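# Remove blue cap from exhaust cylinder, place on table

## Task

Lift the blue cap off the exhaust cylinder and put it down on the table top, away from the pump; it must stay on the table and stay put after the robot lets go.

## Robot and tools

Robot: two arms, left_arm and right_arm, each ending in a five-finger hand (right_arm a right hand, left_arm its mirror-image left hand). Base positions in the scene frame: left_arm (-0.018, +0.296, +0.001) m, right_arm (-0.007, -0.234, -0.002) m, both nearly unrotated. A post stands behind the arms. Loose objects may occasionally get nudged by something other than the robot.

Scene frame: origin at table-top height, midway between the arms' nominal bases; +x points out over the table, +z up, and left_arm sits on the +y side. Camera poses and the table use this frame. Each arm's reported hand pose and all its pose offsets use that arm's own base axes (close to scene axes here).

Hand point: a spot 0.05 m in front of the palm, 0.15 m from the wrist mount along the fingers. Its +z runs along straight fingers, +y out of the palm, +x across the palm away from the thumb for the right hand (toward the thumb for the left). Straight fingertips lie about 0.06-0.07 m past the point along +z and 0.06 m behind it along -y. A wrist bracket on the little-finger side can strike things.

execute_actions(actions, cameras): actions is a list of actions; each action is a table of 1 to 15 rows, one row per 1/30 s step; a short table repeats its final row up to step 15. Every row has 28 numbers, all in [-1, 1], always covering both arms: left_arm dx, dy, dz, rx, ry, rz, then left hand little, ring, middle, index, thumb_bend, thumb_turn, force_limit, speed; then the same 14 for right_arm. The six pose numbers are an offset, not a pose: measured from that arm's Hand target as it stood when the action began, along its base axes; 1.0 equals 0.6 m for dx/dy/dz and 180 degrees for rx/ry/rz, which form a single rotation vector turning about the Hand target's position. All rows of one action count from that same start, so sending the same offset in a later action moves the arm further. Six zeros asks for nothing new (but re-requests the current Hand target). cameras: list of names, ["all"], or []; images come by default only with an empty actions list.

Hand numbers are absolute targets, not offsets. Fingers and thumb_bend: +1 straight/open, -1 curled/closed. thumb_turn: +1 beside the palm, -1 across in front of it. force_limit: -1 about 0 N up to +1 about 10 N at the fingertip (15 N for the two thumb motors). speed: -1 almost stopped, rising linearly to full at +0.48 and above (full travel 0.49 s). To leave a hand unchanged, resend the eight hand numbers of its last executed row; if none was ever sent, send its hand_measured six values plus hand_force_limit and hand_speed. With the thumb turned in, the hand wraps objects roughly 0.035-0.065 m thick; thumb tip against index pad can pinch a light item up to about 0.08 m. For a soft grip close at speed -0.94 or lower. To squeeze more, raise force_limit and send a target more closed than hand_measured; to loosen, send one more open.

move(target, speed, blend, blocking, cameras): target is one 28-number row or up to 15 such rows; every row's pose part is an offset from the Hand targets at the move's start, never from the previous row. Paths are straight, all arms finish together, capped at 10 s total. speed: m/s, 0.002 to 4.3, default 0.25 (turn rate twice that in rad/s), one value or one per target. blend: metres of corner rounding per target, 0 means stop at each. blocking=false returns after about 0.5 s while the motion continues. Paths do not avoid obstacles or the other arm. The result adds a "move:" line giving the ending (done, off_target, moving, held, fault) and any limits (paced = pose clipped, held = steps withheld).

wait(seconds 0 to 3600) lets time pass without new commands. stop brakes a running move. zoom_image(camera, region [x0, y0, x1, y1], at most 504 by 504 px) enlarges part of the latest image from cam_head_left, cam_head_right or cam_high. show_instructions shows reference images. finished_scene ends the scene permanently.

Results: per arm end_effector_position (m) and end_effector_quat_wxyz in its base frame, Hand target (base for next offsets), joint positions, velocities and torques, plus hand_measured, hand_stopped_by (moving, target, force, stalled, fault) and hand_load_n (fingertip force, positive pushing open; a lost grip shows as load near 0). Execute results may list positions at some steps. MOTOR HOT and FAULT lines warn of overheating or stops.

Behaviour to expect: orientation commands are clipped to 40 degrees from the current one per step. The hand often rests 1-3 cm (up to 5 cm) short of the target, mostly low, and may sag under load; send the remaining gap as a new offset. Small moves may not start; small turns can shift the point noticeably. A blocked arm keeps pushing until commanded back past its hand point.

Cameras: cam_head_left and cam_head_right (672x504, head stereo pair near x -0.16, z 1.19) and cam_high (672x504, at about 0.70, 0.31, 1.09), with calibration given in the scene frame.

Avoid: dropping the cap even a few mm, releasing it while moving, fast impacts, hard presses on the cylinder or pump, anything leaving the table, contact between the two arms or hands, excessive finger force, long stretched-out holds that heat motors, and unnecessary arm stops.

Each tool is called after "Request:" as a command line: name --argument value for each argument, lists and objects as JSON in quotes; but a table of rows of numbers goes row by row, as --pt "numbers of a row", without its own name.

Reference images:

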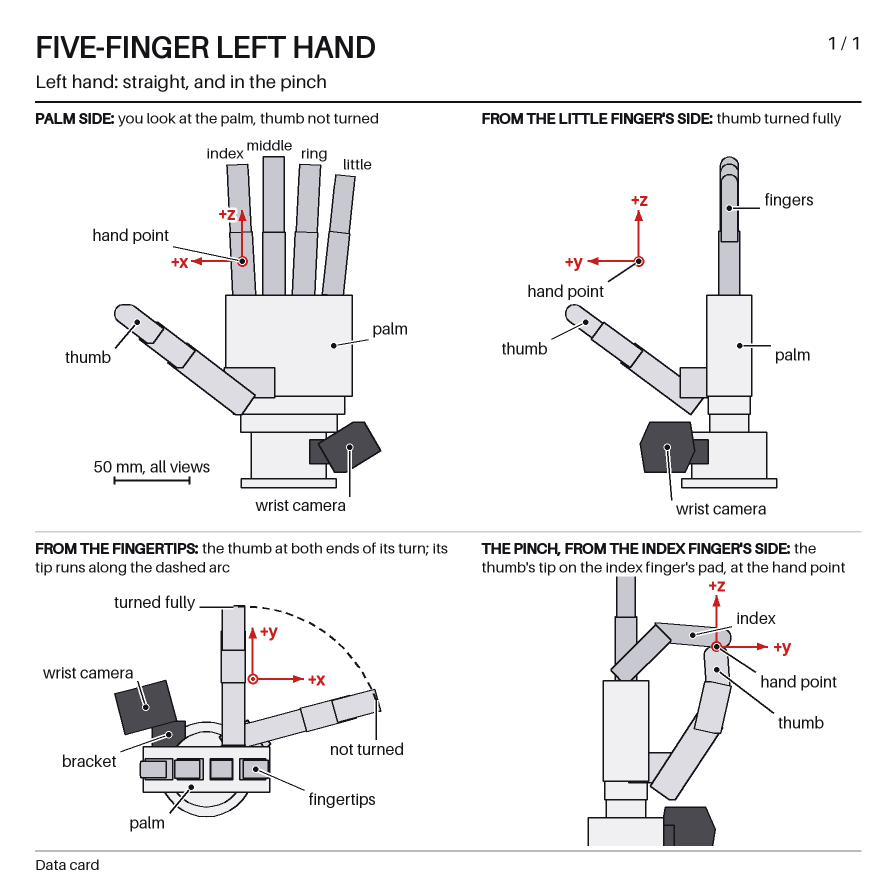

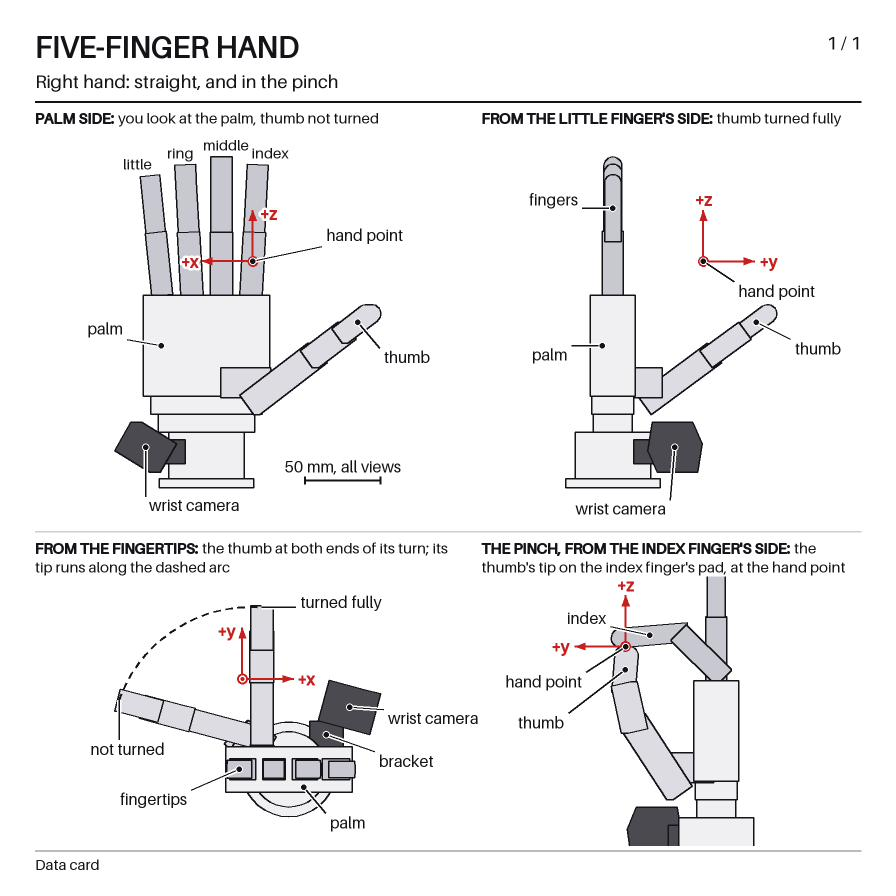

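## Session

Request:
execute_actions --actions '[]'

Scene clock: 0.00 s.
left_arm: end_effector_position=(+0.5053, +0.0810, +0.2307) hand_measured=(+1.000, +1.000, +1.000, +1.000, +1.000, +1.000) hand_load_n=(+0.0, +0.0, +0.0, +0.0, +0.0, +0.0) hand_stopped_by=(target, target, target, target, target, target) hand_force_limit=0.00 hand_speed=-0.80 end_effector_quat_wxyz=(+0.029, +0.985, +0.131, +0.108) | right_arm: end_effector_position=(+0.7161, +0.3009, +0.2286) hand_measured=(+1.000, +1.000, +1.000, +1.000, +1.000, +1.000) hand_load_n=(+0.0, +0.0, +0.0, +0.0, +0.0, +0.0) hand_stopped_by=(target, target, target, target, target, target) hand_force_limit=0.00 hand_speed=-0.80 end_effector_quat_wxyz=(+0.194, -0.405, +0.871, -0.200)
Joint positions: left_arm=[0.316 1.453 1.365 -1.28 0.096 -1.528] | right_arm=[0.412 2.175 2.39 -1.362 0.386 1.029]
Joint velocities: within noise
Joint torques (N m): no reading
Heat: left arm: hottest wrist roll 31 °C; right arm: hottest wrist roll 28 °C.
Hand target: left_arm +0.5117, +0.0824, +0.2455; +0.027, +0.983, +0.129, +0.124 | right_arm +0.7198, +0.3025, +0.2479; +0.212, -0.400, +0.869, -0.201

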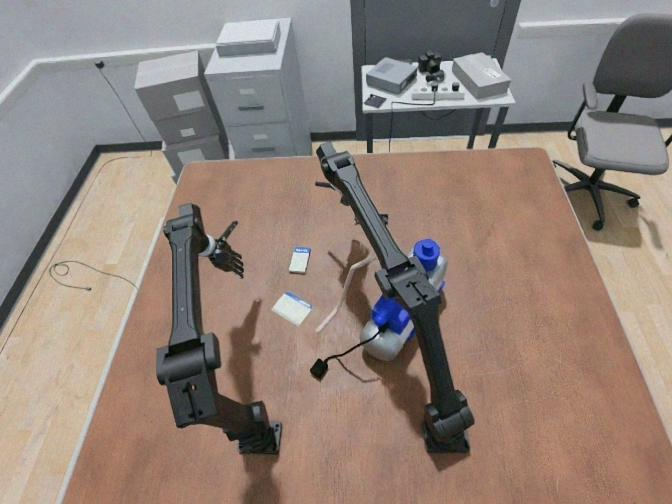

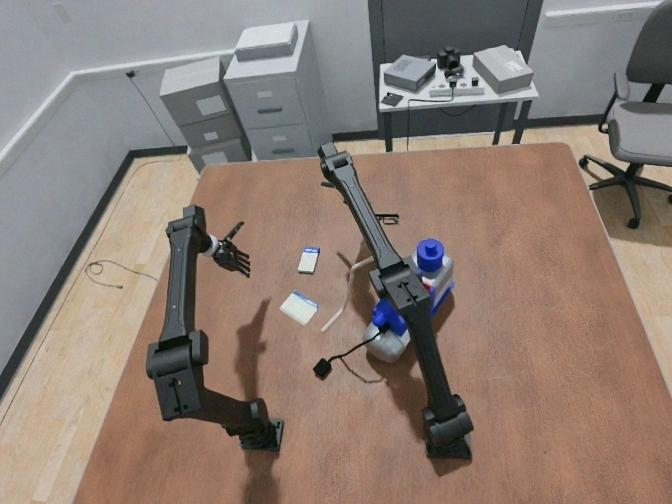

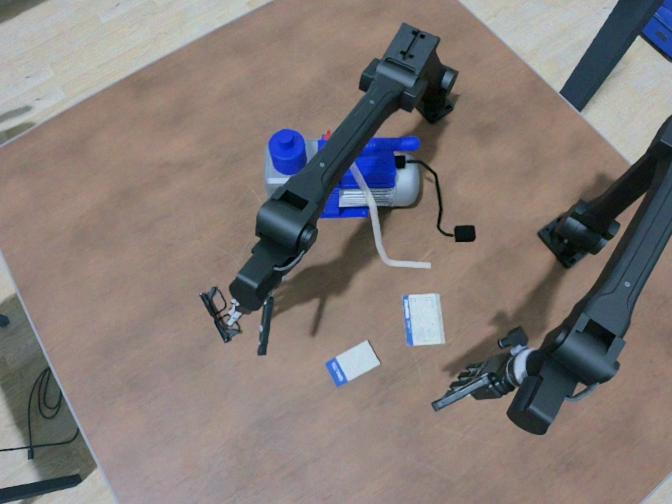

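Request:
zoom_image --camera "cam_high" --region '[180, 80, 480, 380]'

Request:
zoom_image --camera "cam_head_right" --region '[300, 180, 500, 380]'

Request:
zoom_image --camera "cam_head_left" --region '[300, 180, 500, 380]'

Scaled by 1.680 from the camera's image (finer frame: 960x720).

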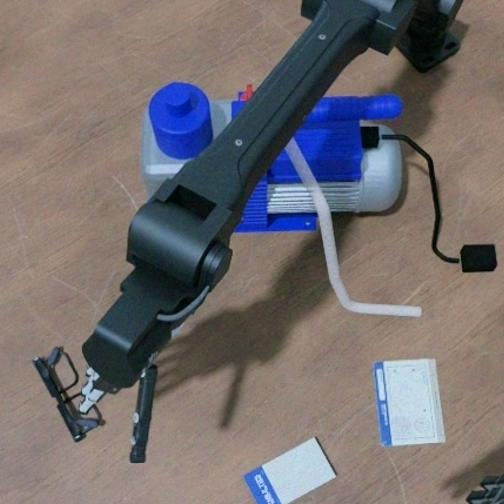

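Scaled by 2.520 from the camera's image (finer frame: 960x720).

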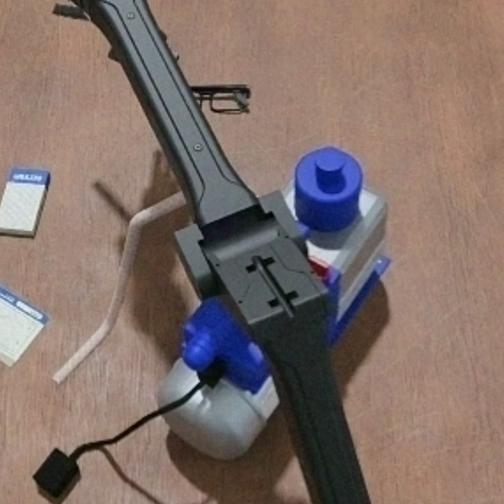

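Scaled by 2.520 from the camera's image (finer frame: 960x720).

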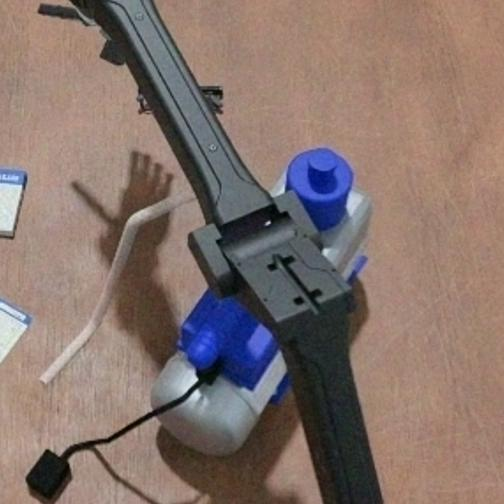

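Request:
move --pt "0 0 0 0 0 0 1 1 1 1 1 1 0 -0.8 -0.15 -0.1 0.45 0 0 0 1 1 1 1 1 1 0 -0.8" --pt "0 0 0 0 0 0 1 1 1 1 1 1 0 -0.8 -0.58 -0.95 0.45 0 0 -0.33 1 1 1 1 1 1 0 -0.8" --speed 0.2 --blend 0.05 --cameras '["all"]'

Scene clock: 6.03 s.
left_arm: end_effector_position=(+0.5053, +0.0810, +0.2307) hand_measured=(+1.000, +1.000, +1.000, +1.000, +1.000, +1.000) hand_load_n=(+0.0, +0.0, +0.0, +0.0, +0.0, +0.0) hand_stopped_by=(target, target, target, target, target, target) hand_force_limit=0.00 hand_speed=-0.80 end_effector_quat_wxyz=(+0.029, +0.985, +0.131, +0.108) | right_arm: end_effector_position=(+0.3714, -0.2685, +0.5098) hand_measured=(+1.000, +1.000, +1.000, +1.000, +1.000, +1.000) hand_load_n=(+0.0, +0.0, +0.0, +0.0, +0.0, +0.0) hand_stopped_by=(target, target, target, target, target, target) hand_force_limit=0.00 hand_speed=-0.80 end_effector_quat_wxyz=(+0.127, +0.080, +0.942, -0.301)
Joint positions: left_arm=[0.316 1.453 1.365 -1.28 0.096 -1.528] | right_arm=[-0.602 1.37 2.03 -1.674 0.386 1.027]
Joint torques (N m): left_arm=[-0.09 -9.41 9.52 0.84 0.2 0.08] | right_arm=[-1.26 -8.53 8.16 0.69 -0.03 0]
Heat: left arm: hottest wrist roll 30 °C; right arm: hottest elbow 28 °C.
Hand target: left_arm +0.5117, +0.0824, +0.2455; +0.027, +0.983, +0.129, +0.124 | right_arm +0.3720, -0.2674, +0.5179; +0.084, +0.083, +0.953, -0.279
Off the commanded pose: left_arm 0.016 m, 2 deg | right_arm 0.008 m, 6 deg.
joint sent to its limit (right arm) — joint 4 (wrist pitch), lower limit. The joint targets are off in orientation, not in position.
move: off_target (right_arm)

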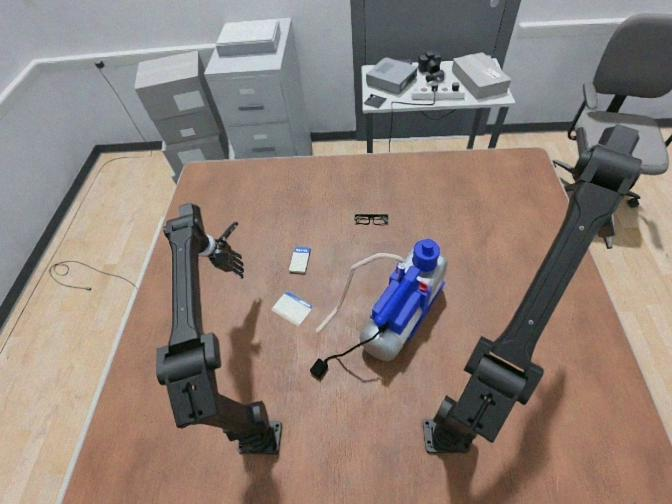

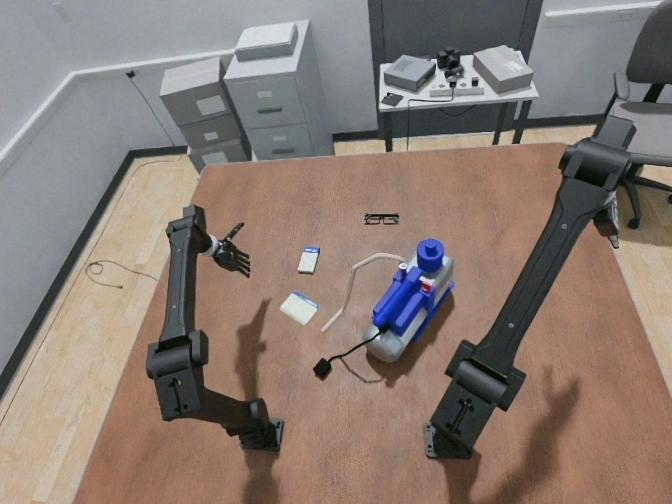

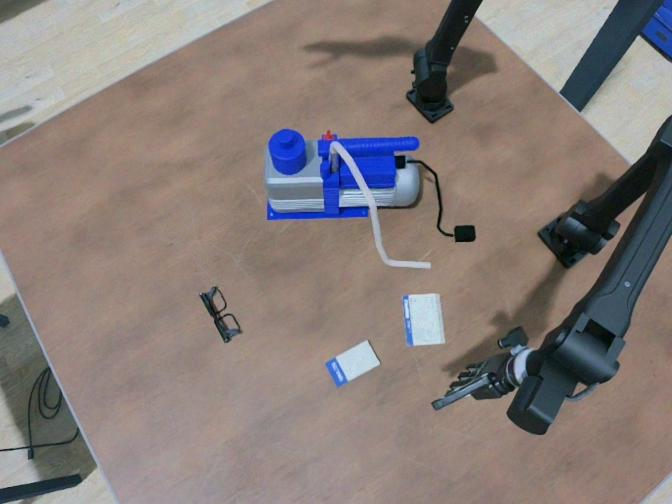

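Request:
zoom_image --camera "cam_high" --region '[240, 110, 360, 230]'

Request:
zoom_image --camera "cam_head_right" --region '[350, 210, 480, 340]'

Request:
zoom_image --camera "cam_head_left" --region '[350, 210, 480, 340]'

Scaled by 4.200 from the camera's image (finer frame: 960x720).

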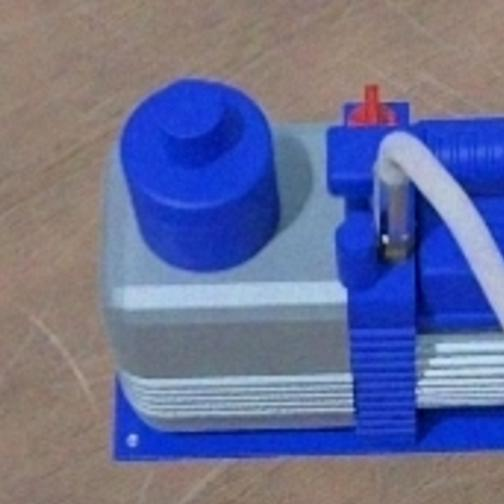

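Scaled by 3.877 from the camera's image (finer frame: 960x720).

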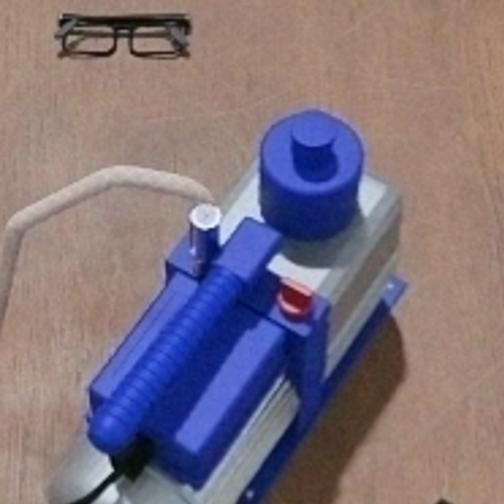

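Scaled by 3.877 from the camera's image (finer frame: 960x720).

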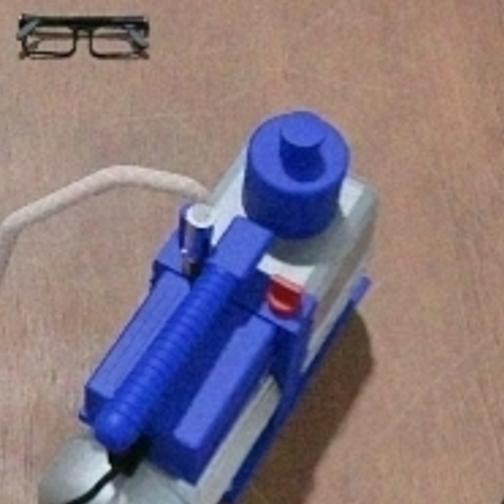

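Request:
zoom_image --camera "cam_high" --region '[262, 120, 312, 180]'

Request:
zoom_image --camera "cam_head_right" --region '[405, 230, 455, 280]'

Scaled by 8.400 from the camera's image (finer frame: 960x720).

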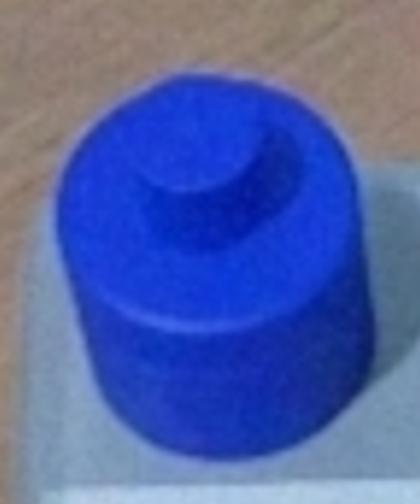

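Scaled by 10.080 from the camera's image (finer frame: 960x720).

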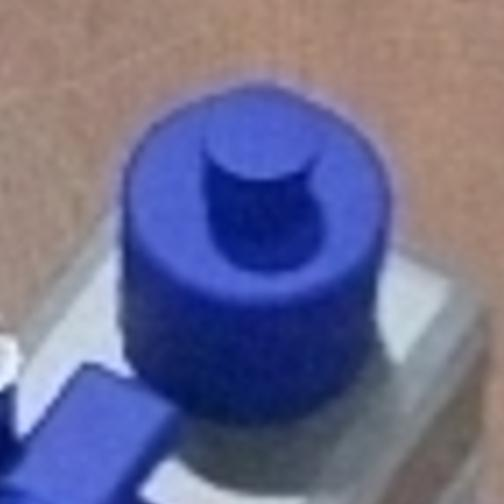

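Request:
move --target '[0,0,0,0,0,0,1,1,1,1,1,1,0,-0.8,0.16,0.497,-0.083,-0.222,-0.103,0.491,1,1,0.4,0.4,0.4,-1,-0.3,-0.3]' --speed 0.2 --cameras '["all"]'

Scene clock: 14.33 s.
left_arm: end_effector_position=(+0.5053, +0.0810, +0.2307) hand_measured=(+1.000, +1.000, +1.000, +1.000, +1.000, +1.000) hand_load_n=(+0.0, +0.0, +0.0, +0.0, +0.0, +0.0) hand_stopped_by=(target, target, target, target, target, target) hand_force_limit=0.00 hand_speed=-0.80 end_effector_quat_wxyz=(+0.029, +0.985, +0.131, +0.108) | right_arm: end_effector_position=(+0.4642, +0.0282, +0.4652) hand_measured=(+1.000, +1.000, +1.000, +0.400, +0.400, -1.000) hand_load_n=(+0.0, +0.0, +0.0, +0.0, +0.0, +0.0) hand_stopped_by=(target, target, fault, target, target, target) hand_force_limit=-0.30 hand_speed=-0.30 end_effector_quat_wxyz=(-0.402, +0.577, -0.587, +0.401)
Joint positions: left_arm=[0.316 1.453 1.365 -1.28 0.096 -1.528] | right_arm=[-0.005 1.003 1.351 -0.711 0.002 0.011]
Joint torques (N m): left_arm=[-0.09 -9.47 9.54 0.83 0.2 0.08] | right_arm=[-1.08 -5.66 8.34 2.18 -0.26 -0.04]
Heat: left arm: hottest wrist roll 30 °C; right arm: hottest elbow 29 °C.
Hand target: left_arm +0.5117, +0.0824, +0.2455; +0.027, +0.983, +0.129, +0.124 | right_arm +0.4680, +0.0307, +0.4681; -0.406, +0.579, -0.579, +0.405
Off the commanded pose: left_arm 0.016 m, 2 deg | right_arm 0.005 m, 1 deg.
move: done

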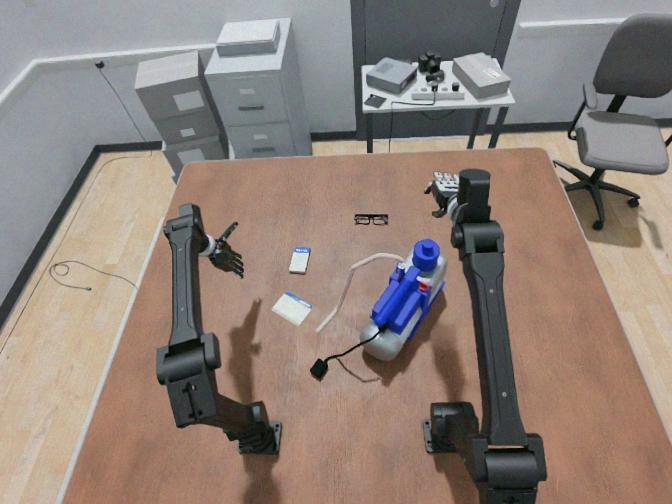

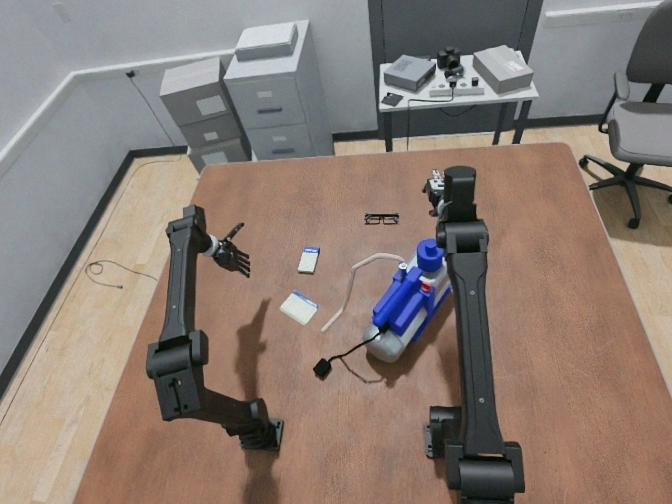

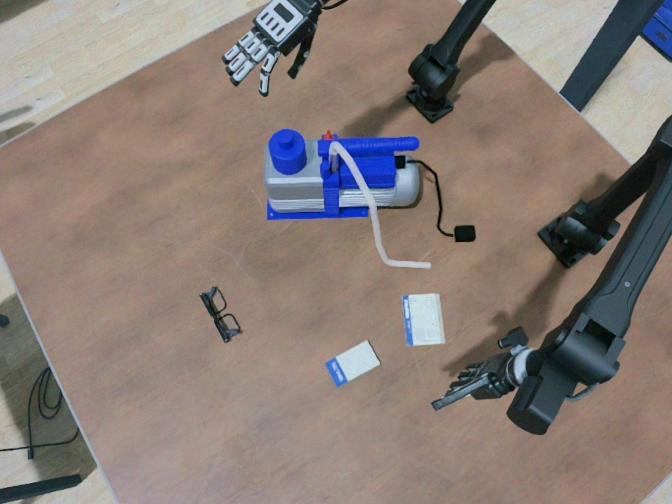

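Request:
zoom_image --camera "cam_high" --region '[210, 0, 330, 120]'

Request:
zoom_image --camera "cam_head_left" --region '[400, 150, 500, 250]'

Request:
zoom_image --camera "cam_head_right" --region '[400, 150, 500, 250]'

Scaled by 4.200 from the camera's image (finer frame: 960x720).

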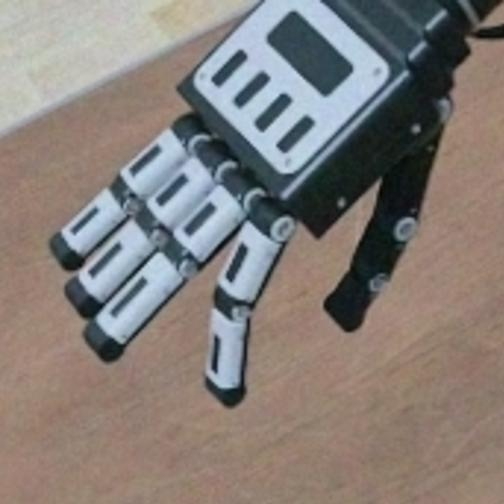

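Scaled by 5.040 from the camera's image (finer frame: 960x720).

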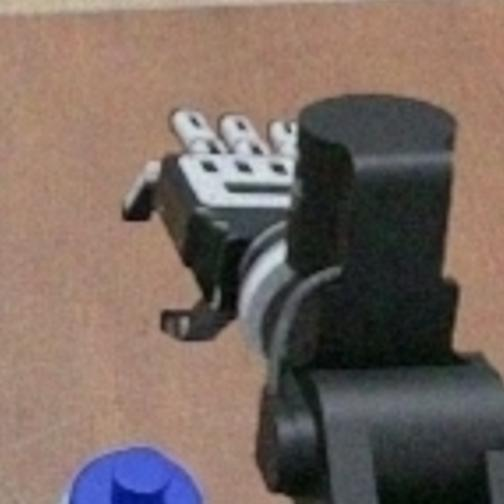

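Scaled by 5.040 from the camera's image (finer frame: 960x720).

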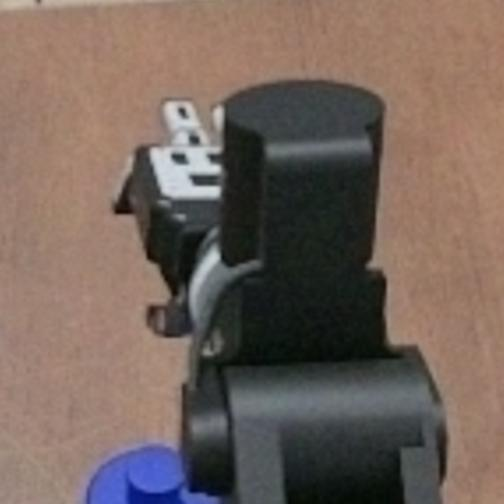

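Request:
move --target '[0,0,0,0,0,0,1,1,1,1,1,1,0,-0.8,-0.0017,-0.0345,-0.225,0,0,0,1,1,1,0.4,0.4,-0.65,-0.3,-0.3]' --speed 0.15 --cameras '["all"]'

Request:
zoom_image --camera "cam_high" --region '[230, 70, 330, 170]'

Request:
zoom_image --camera "cam_head_left" --region '[390, 200, 470, 280]'

Request:
zoom_image --camera "cam_head_right" --region '[390, 200, 470, 280]'

Scene clock: 17.40 s.
left_arm: end_effector_position=(+0.5053, +0.0810, +0.2307) hand_measured=(+1.000, +1.000, +1.000, +1.000, +1.000, +1.000) hand_load_n=(+0.0, +0.0, +0.0, +0.0, +0.0, +0.0) hand_stopped_by=(target, target, target, target, target, target) hand_force_limit=0.00 hand_speed=-0.80 end_effector_quat_wxyz=(+0.029, +0.985, +0.131, +0.108) | right_arm: end_effector_position=(+0.4652, +0.0141, +0.3187) hand_measured=(+1.000, +1.000, +1.000, +0.400, +0.400, -0.650) hand_load_n=(+0.0, +0.0, +0.0, +0.0, +0.0, +0.0) hand_stopped_by=(target, target, fault, target, target, target) hand_force_limit=-0.30 hand_speed=-0.30 end_effector_quat_wxyz=(-0.399, +0.585, -0.588, +0.391)
Joint positions: left_arm=[0.316 1.453 1.365 -1.28 0.096 -1.528] | right_arm=[-0.059 0.953 0.945 -0.378 -0.061 -0.013]
Joint torques (N m): left_arm=[-0.03 -9.47 9.54 0.84 0.2 0.08] | right_arm=[-1.9 -6.71 9.31 2.13 -0.29 -0.03]
Heat: left arm: hottest wrist roll 30 °C; right arm: hottest elbow 29 °C.
Hand target: left_arm +0.5117, +0.0824, +0.2455; +0.027, +0.983, +0.129, +0.124 | right_arm +0.4670, +0.0100, +0.3330; -0.406, +0.579, -0.579, +0.405
Off the commanded pose: left_arm 0.016 m, 2 deg | right_arm 0.015 m, 2 deg.
move: off_target (right_arm)

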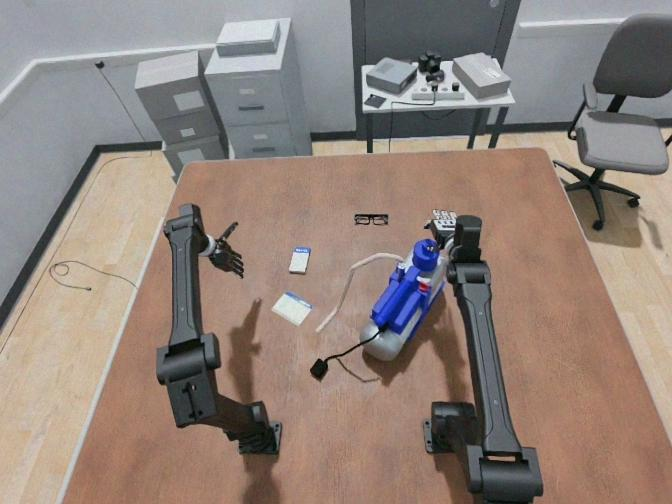

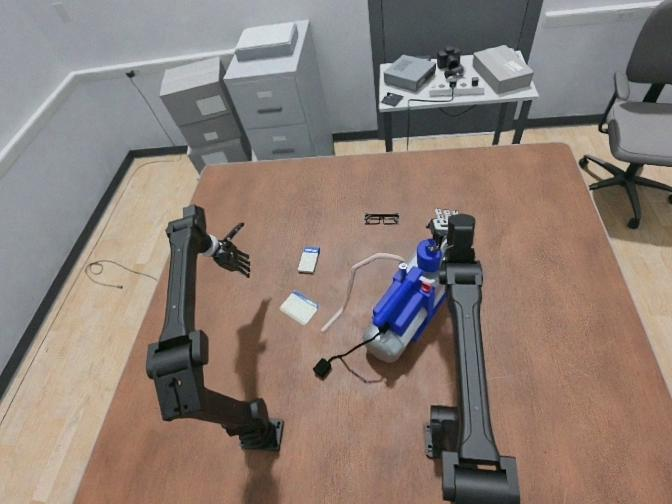

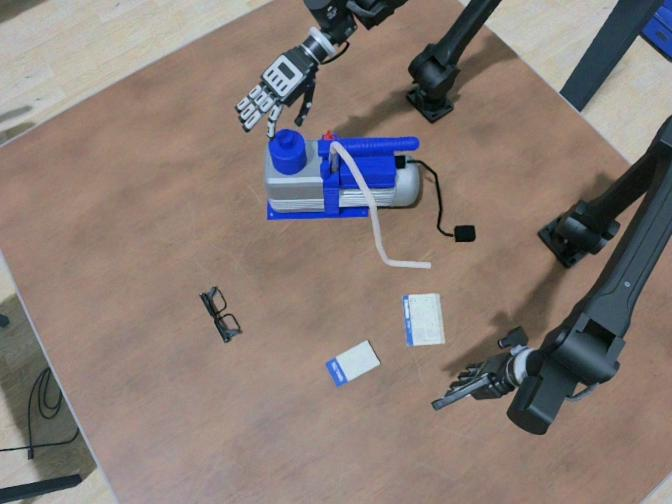

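Scaled by 5.040 from the camera's image (finer frame: 960x720).

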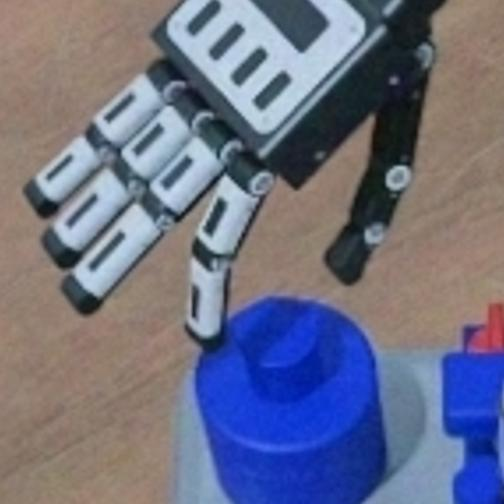

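Scaled by 6.300 from the camera's image (finer frame: 960x720).

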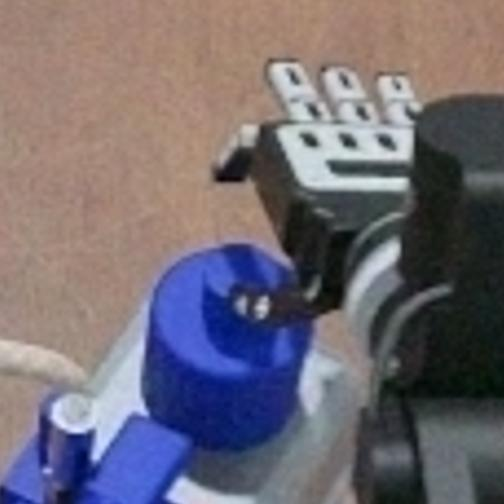

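Scaled by 6.300 from the camera's image (finer frame: 960x720).

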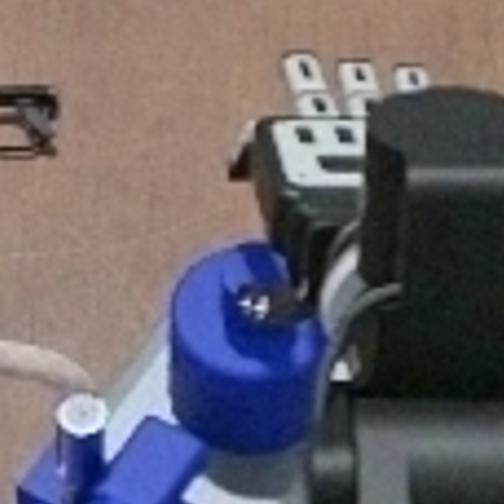

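Request:
move --target '[0,0,0,0,0,0,1,1,1,1,1,1,0,-0.8,0.0017,-0.0108,-0.0317,0,0,0,1,1,1,0.4,0.4,-0.65,-0.3,-0.3]' --speed 0.08 --cameras '["all"]'

Request:
zoom_image --camera "cam_high" --region '[230, 70, 330, 170]'

Request:
zoom_image --camera "cam_head_left" --region '[390, 200, 470, 280]'

Scene clock: 18.80 s.
left_arm: end_effector_position=(+0.5053, +0.0810, +0.2307) hand_measured=(+1.000, +1.000, +1.000, +1.000, +1.000, +1.000) hand_load_n=(+0.0, +0.0, +0.0, +0.0, +0.0, +0.0) hand_stopped_by=(target, target, target, target, target, target) hand_force_limit=0.00 hand_speed=-0.80 end_effector_quat_wxyz=(+0.029, +0.985, +0.131, +0.108) | right_arm: end_effector_position=(+0.4654, +0.0075, +0.3037) hand_measured=(+1.000, +1.000, +1.000, +0.400, +0.400, -0.650) hand_load_n=(+0.0, +0.0, +0.0, +0.0, +0.0, +0.0) hand_stopped_by=(target, target, fault, target, target, target) hand_force_limit=-0.30 hand_speed=-0.30 end_effector_quat_wxyz=(-0.401, +0.583, -0.587, +0.393)
Joint positions: left_arm=[0.316 1.453 1.365 -1.28 0.096 -1.528] | right_arm=[-0.08 0.953 0.901 -0.327 -0.081 -0.02]
Joint torques (N m): left_arm=[-0.15 -9.47 9.54 0.84 0.2 0.08] | right_arm=[-2.02 -6.24 9.06 2.25 -0.29 -0.04]
Heat: left arm: hottest wrist roll 30 °C; right arm: hottest elbow 29 °C.
Hand target: left_arm +0.5117, +0.0824, +0.2455; +0.027, +0.983, +0.129, +0.124 | right_arm +0.4680, +0.0037, +0.3139; -0.406, +0.579, -0.579, +0.405
Off the commanded pose: left_arm 0.016 m, 2 deg | right_arm 0.011 m, 2 deg.
move: off_target (right_arm)

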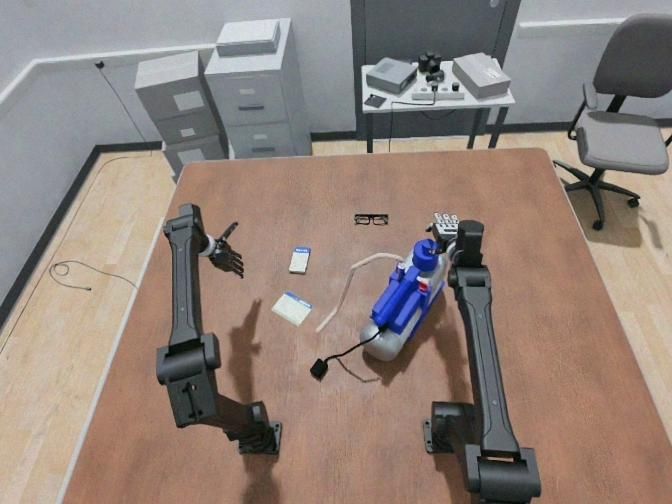

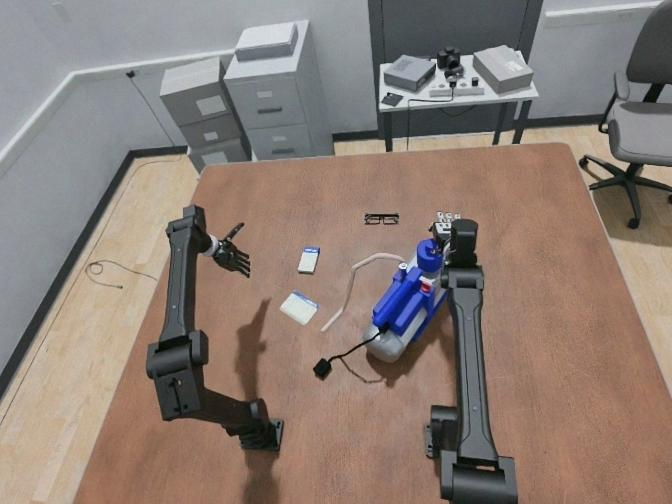

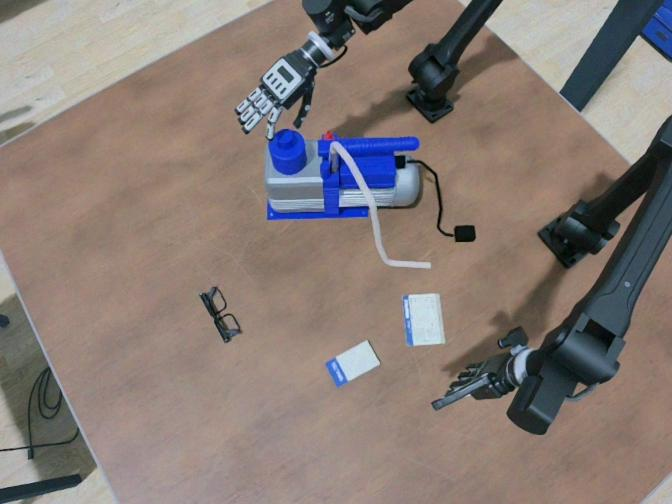

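Scaled by 5.040 from the camera's image (finer frame: 960x720).

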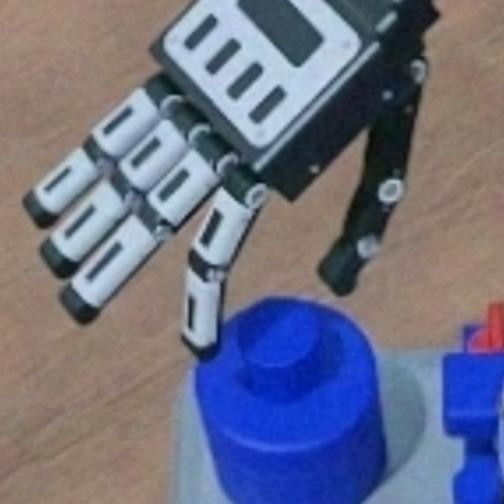

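Scaled by 6.300 from the camera's image (finer frame: 960x720).

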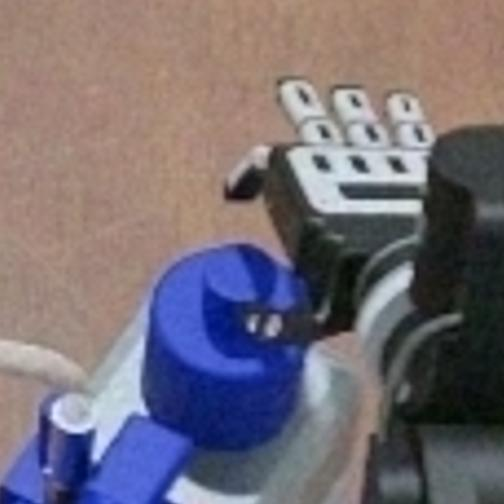

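Request:
move --target '[0,0,0,0,0,0,1,1,1,1,1,1,0,-0.8,0,0,-0.045,0,0,0,1,1,1,0.4,0.4,-0.65,-0.3,-0.3]' --speed 0.05 --cameras '["all"]'

Request:
zoom_image --camera "cam_high" --region '[230, 70, 330, 170]'

Request:
zoom_image --camera "cam_head_left" --region '[390, 200, 470, 280]'

Scene clock: 20.03 s.
left_arm: end_effector_position=(+0.5053, +0.0810, +0.2307) hand_measured=(+1.000, +1.000, +1.000, +1.000, +1.000, +1.000) hand_load_n=(+0.0, +0.0, +0.0, +0.5, +0.0, +0.0) hand_stopped_by=(target, target, target, target, target, target) hand_force_limit=0.00 hand_speed=-0.80 end_effector_quat_wxyz=(+0.029, +0.985, +0.131, +0.108) | right_arm: end_effector_position=(+0.4646, +0.0077, +0.2807) hand_measured=(+1.000, +1.000, +1.000, +0.400, +0.400, -0.650) hand_load_n=(+0.0, +0.0, +0.0, +0.0, +0.5, +0.0) hand_stopped_by=(target, target, fault, target, target, target) hand_force_limit=-0.30 hand_speed=-0.30 end_effector_quat_wxyz=(-0.403, +0.582, -0.585, +0.396)
Joint positions: left_arm=[0.316 1.453 1.365 -1.28 0.096 -1.528] | right_arm=[-0.08 0.953 0.836 -0.253 -0.081 -0.02]
Joint torques (N m): left_arm=[-0.09 -9.41 9.52 0.83 0.2 0.09] | right_arm=[-1.79 -5.83 8.85 2.17 -0.28 -0.02]
Heat: left arm: hottest wrist roll 30 °C; right arm: hottest elbow 29 °C.
Hand target: left_arm +0.5117, +0.0824, +0.2455; +0.027, +0.983, +0.129, +0.124 | right_arm +0.4680, +0.0037, +0.2868; -0.406, +0.579, -0.579, +0.405
Off the commanded pose: left_arm 0.016 m, 2 deg | right_arm 0.008 m, 1 deg.
move: done

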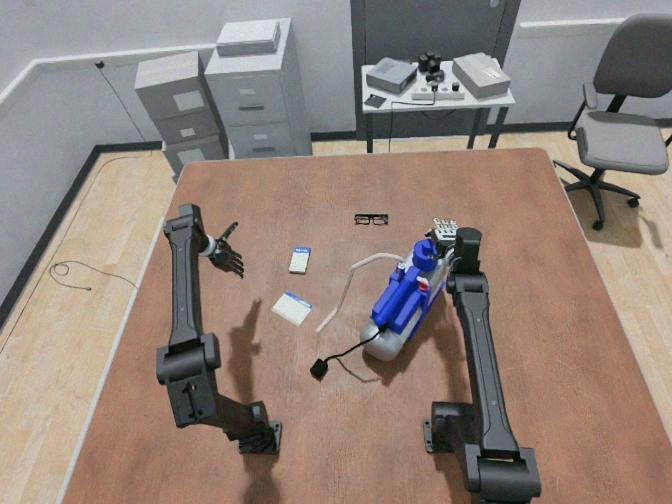

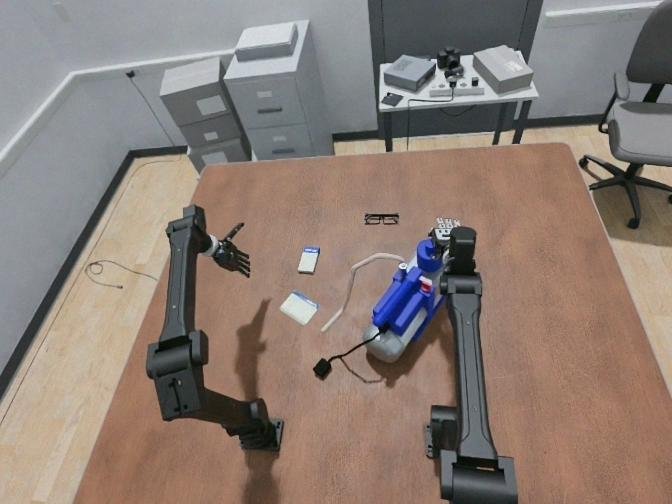

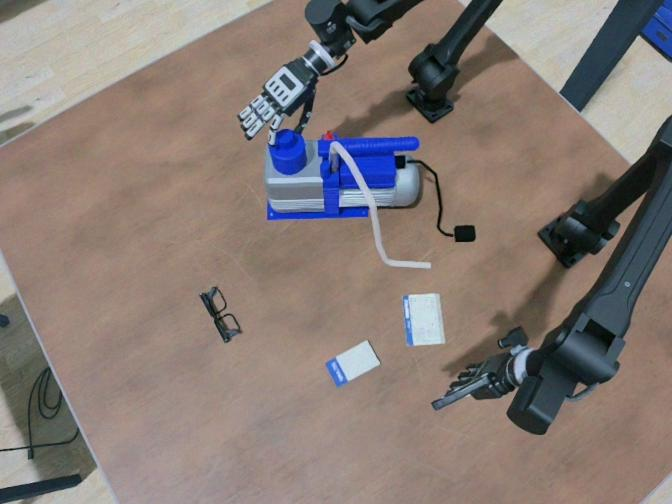

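Scaled by 5.040 from the camera's image (finer frame: 960x720).

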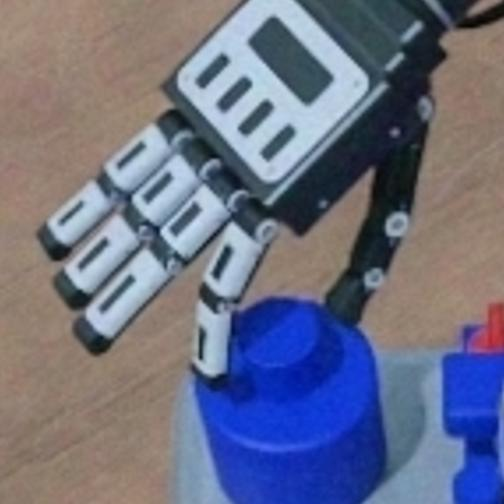

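Scaled by 6.300 from the camera's image (finer frame: 960x720).

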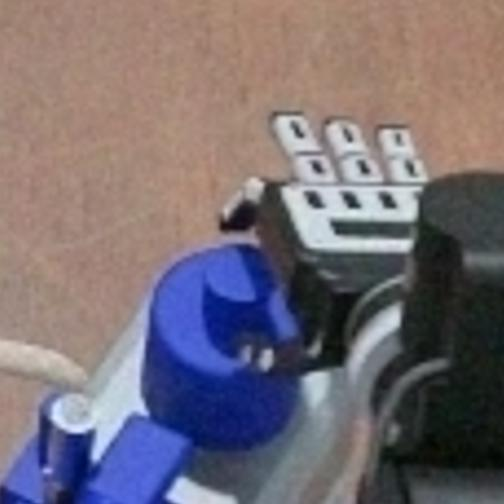

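Request:
move --target '[0,0,0,0,0,0,1,1,1,1,1,1,0,-0.8,0,0,-0.009,0,0,0,1,1,1,0.4,0.4,-0.65,-0.3,-0.3]' --speed 0.04

Scene clock: 20.70 s.
left_arm: end_effector_position=(+0.5053, +0.0810, +0.2307) hand_measured=(+1.000, +1.000, +1.000, +1.000, +1.000, +1.000) hand_load_n=(+0.0, +0.0, +0.0, +0.0, +0.0, +0.0) hand_stopped_by=(target, target, target, target, target, target) hand_force_limit=0.00 hand_speed=-0.80 end_effector_quat_wxyz=(+0.029, +0.985, +0.131, +0.108) | right_arm: end_effector_position=(+0.4644, +0.0077, +0.2766) hand_measured=(+1.000, +1.000, +1.000, +0.400, +0.400, -0.650) hand_load_n=(+0.0, +0.0, +0.0, +0.0, +0.0, +0.0) hand_stopped_by=(target, target, fault, target, target, target) hand_force_limit=-0.30 hand_speed=-0.30 end_effector_quat_wxyz=(-0.404, +0.582, -0.584, +0.397)
Joint positions: left_arm=[0.316 1.453 1.365 -1.28 0.096 -1.528] | right_arm=[-0.08 0.953 0.823 -0.238 -0.081 -0.02]
Joint torques (N m): left_arm=[-0.09 -9.47 9.52 0.83 0.2 0.08] | right_arm=[-2.02 -5.48 8.83 2.19 -0.29 -0.03]
Heat: left arm: hottest wrist roll 30 °C; right arm: hottest elbow 29 °C.
Hand target: left_arm +0.5117, +0.0824, +0.2455; +0.027, +0.983, +0.129, +0.124 | right_arm +0.4680, +0.0037, +0.2816; -0.406, +0.579, -0.579, +0.405
Off the commanded pose: left_arm 0.016 m, 2 deg | right_arm 0.007 m, 1 deg.
move: done

Request:
move --target '[0,0,0,0,0,0,1,1,1,1,1,1,0,-0.8,0,0,0,0,0,0,1,1,1,0.0,0.05,-0.65,-0.4,-0.94]' --cameras '["all"]'

Request:
zoom_image --camera "cam_high" --region '[230, 70, 330, 170]'

Scene clock: 23.97 s.
left_arm: end_effector_position=(+0.5053, +0.0810, +0.2307) hand_measured=(+1.000, +1.000, +1.000, +1.000, +1.000, +1.000) hand_load_n=(+0.0, +0.0, +0.0, +0.0, +0.0, +0.0) hand_stopped_by=(target, target, target, target, target, target) hand_force_limit=0.00 hand_speed=-0.80 end_effector_quat_wxyz=(+0.029, +0.985, +0.131, +0.108) | right_arm: end_effector_position=(+0.4657, +0.0076, +0.2778) hand_measured=(+1.000, +1.000, +1.000, +0.238, +0.148, -0.650) hand_load_n=(+0.0, +0.0, +0.0, +6.0, +4.5, -0.5) hand_stopped_by=(target, target, fault, force, force, target) hand_force_limit=-0.40 hand_speed=-0.94 end_effector_quat_wxyz=(-0.406, +0.580, -0.583, +0.399)
Joint positions: left_arm=[0.316 1.453 1.365 -1.28 0.096 -1.528] | right_arm=[-0.08 0.955 0.823 -0.231 -0.081 -0.02]
Joint torques (N m): left_arm=[-0.09 -9.47 9.52 0.84 0.2 0.09] | right_arm=[-2.02 -5.83 8.84 1.91 -0.31 -0.01]
Heat: left arm: hottest wrist roll 30 °C; right arm: hottest elbow 30 °C.
Hand target: left_arm +0.5117, +0.0824, +0.2455; +0.027, +0.983, +0.129, +0.124 | right_arm +0.4680, +0.0037, +0.2816; -0.406, +0.579, -0.579, +0.405
Off the commanded pose: left_arm 0.016 m, 2 deg | right_arm 0.006 m, 1 deg.
move: done

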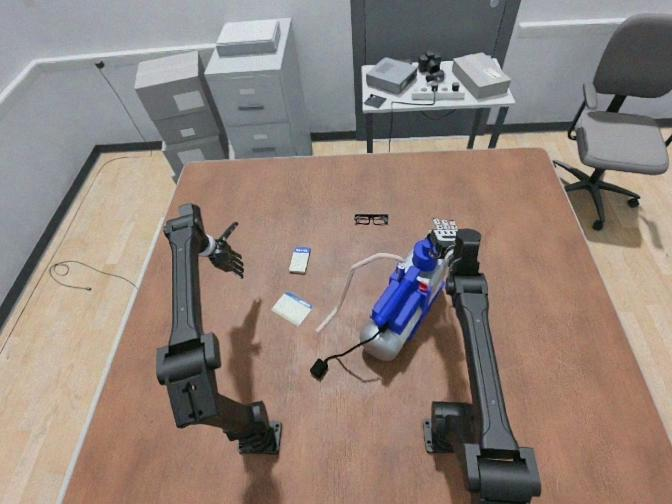

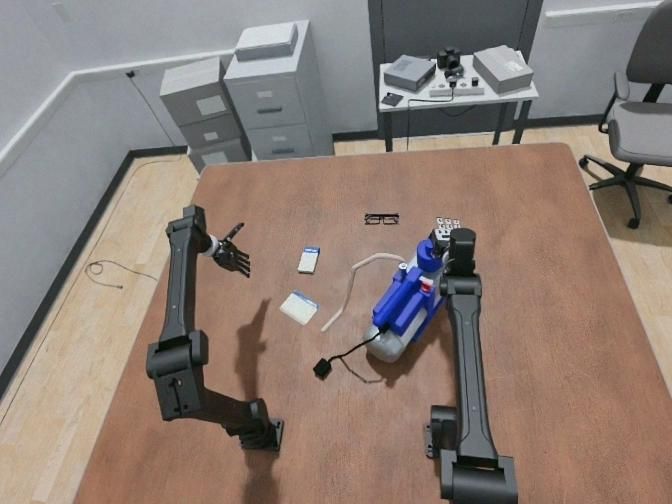

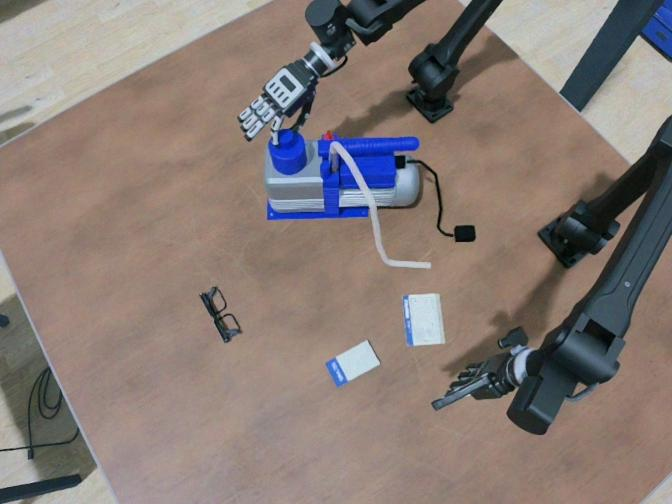

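Scaled by 5.040 from the camera's image (finer frame: 960x720).

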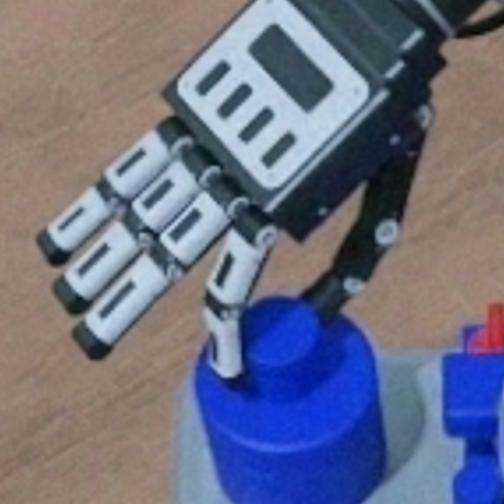

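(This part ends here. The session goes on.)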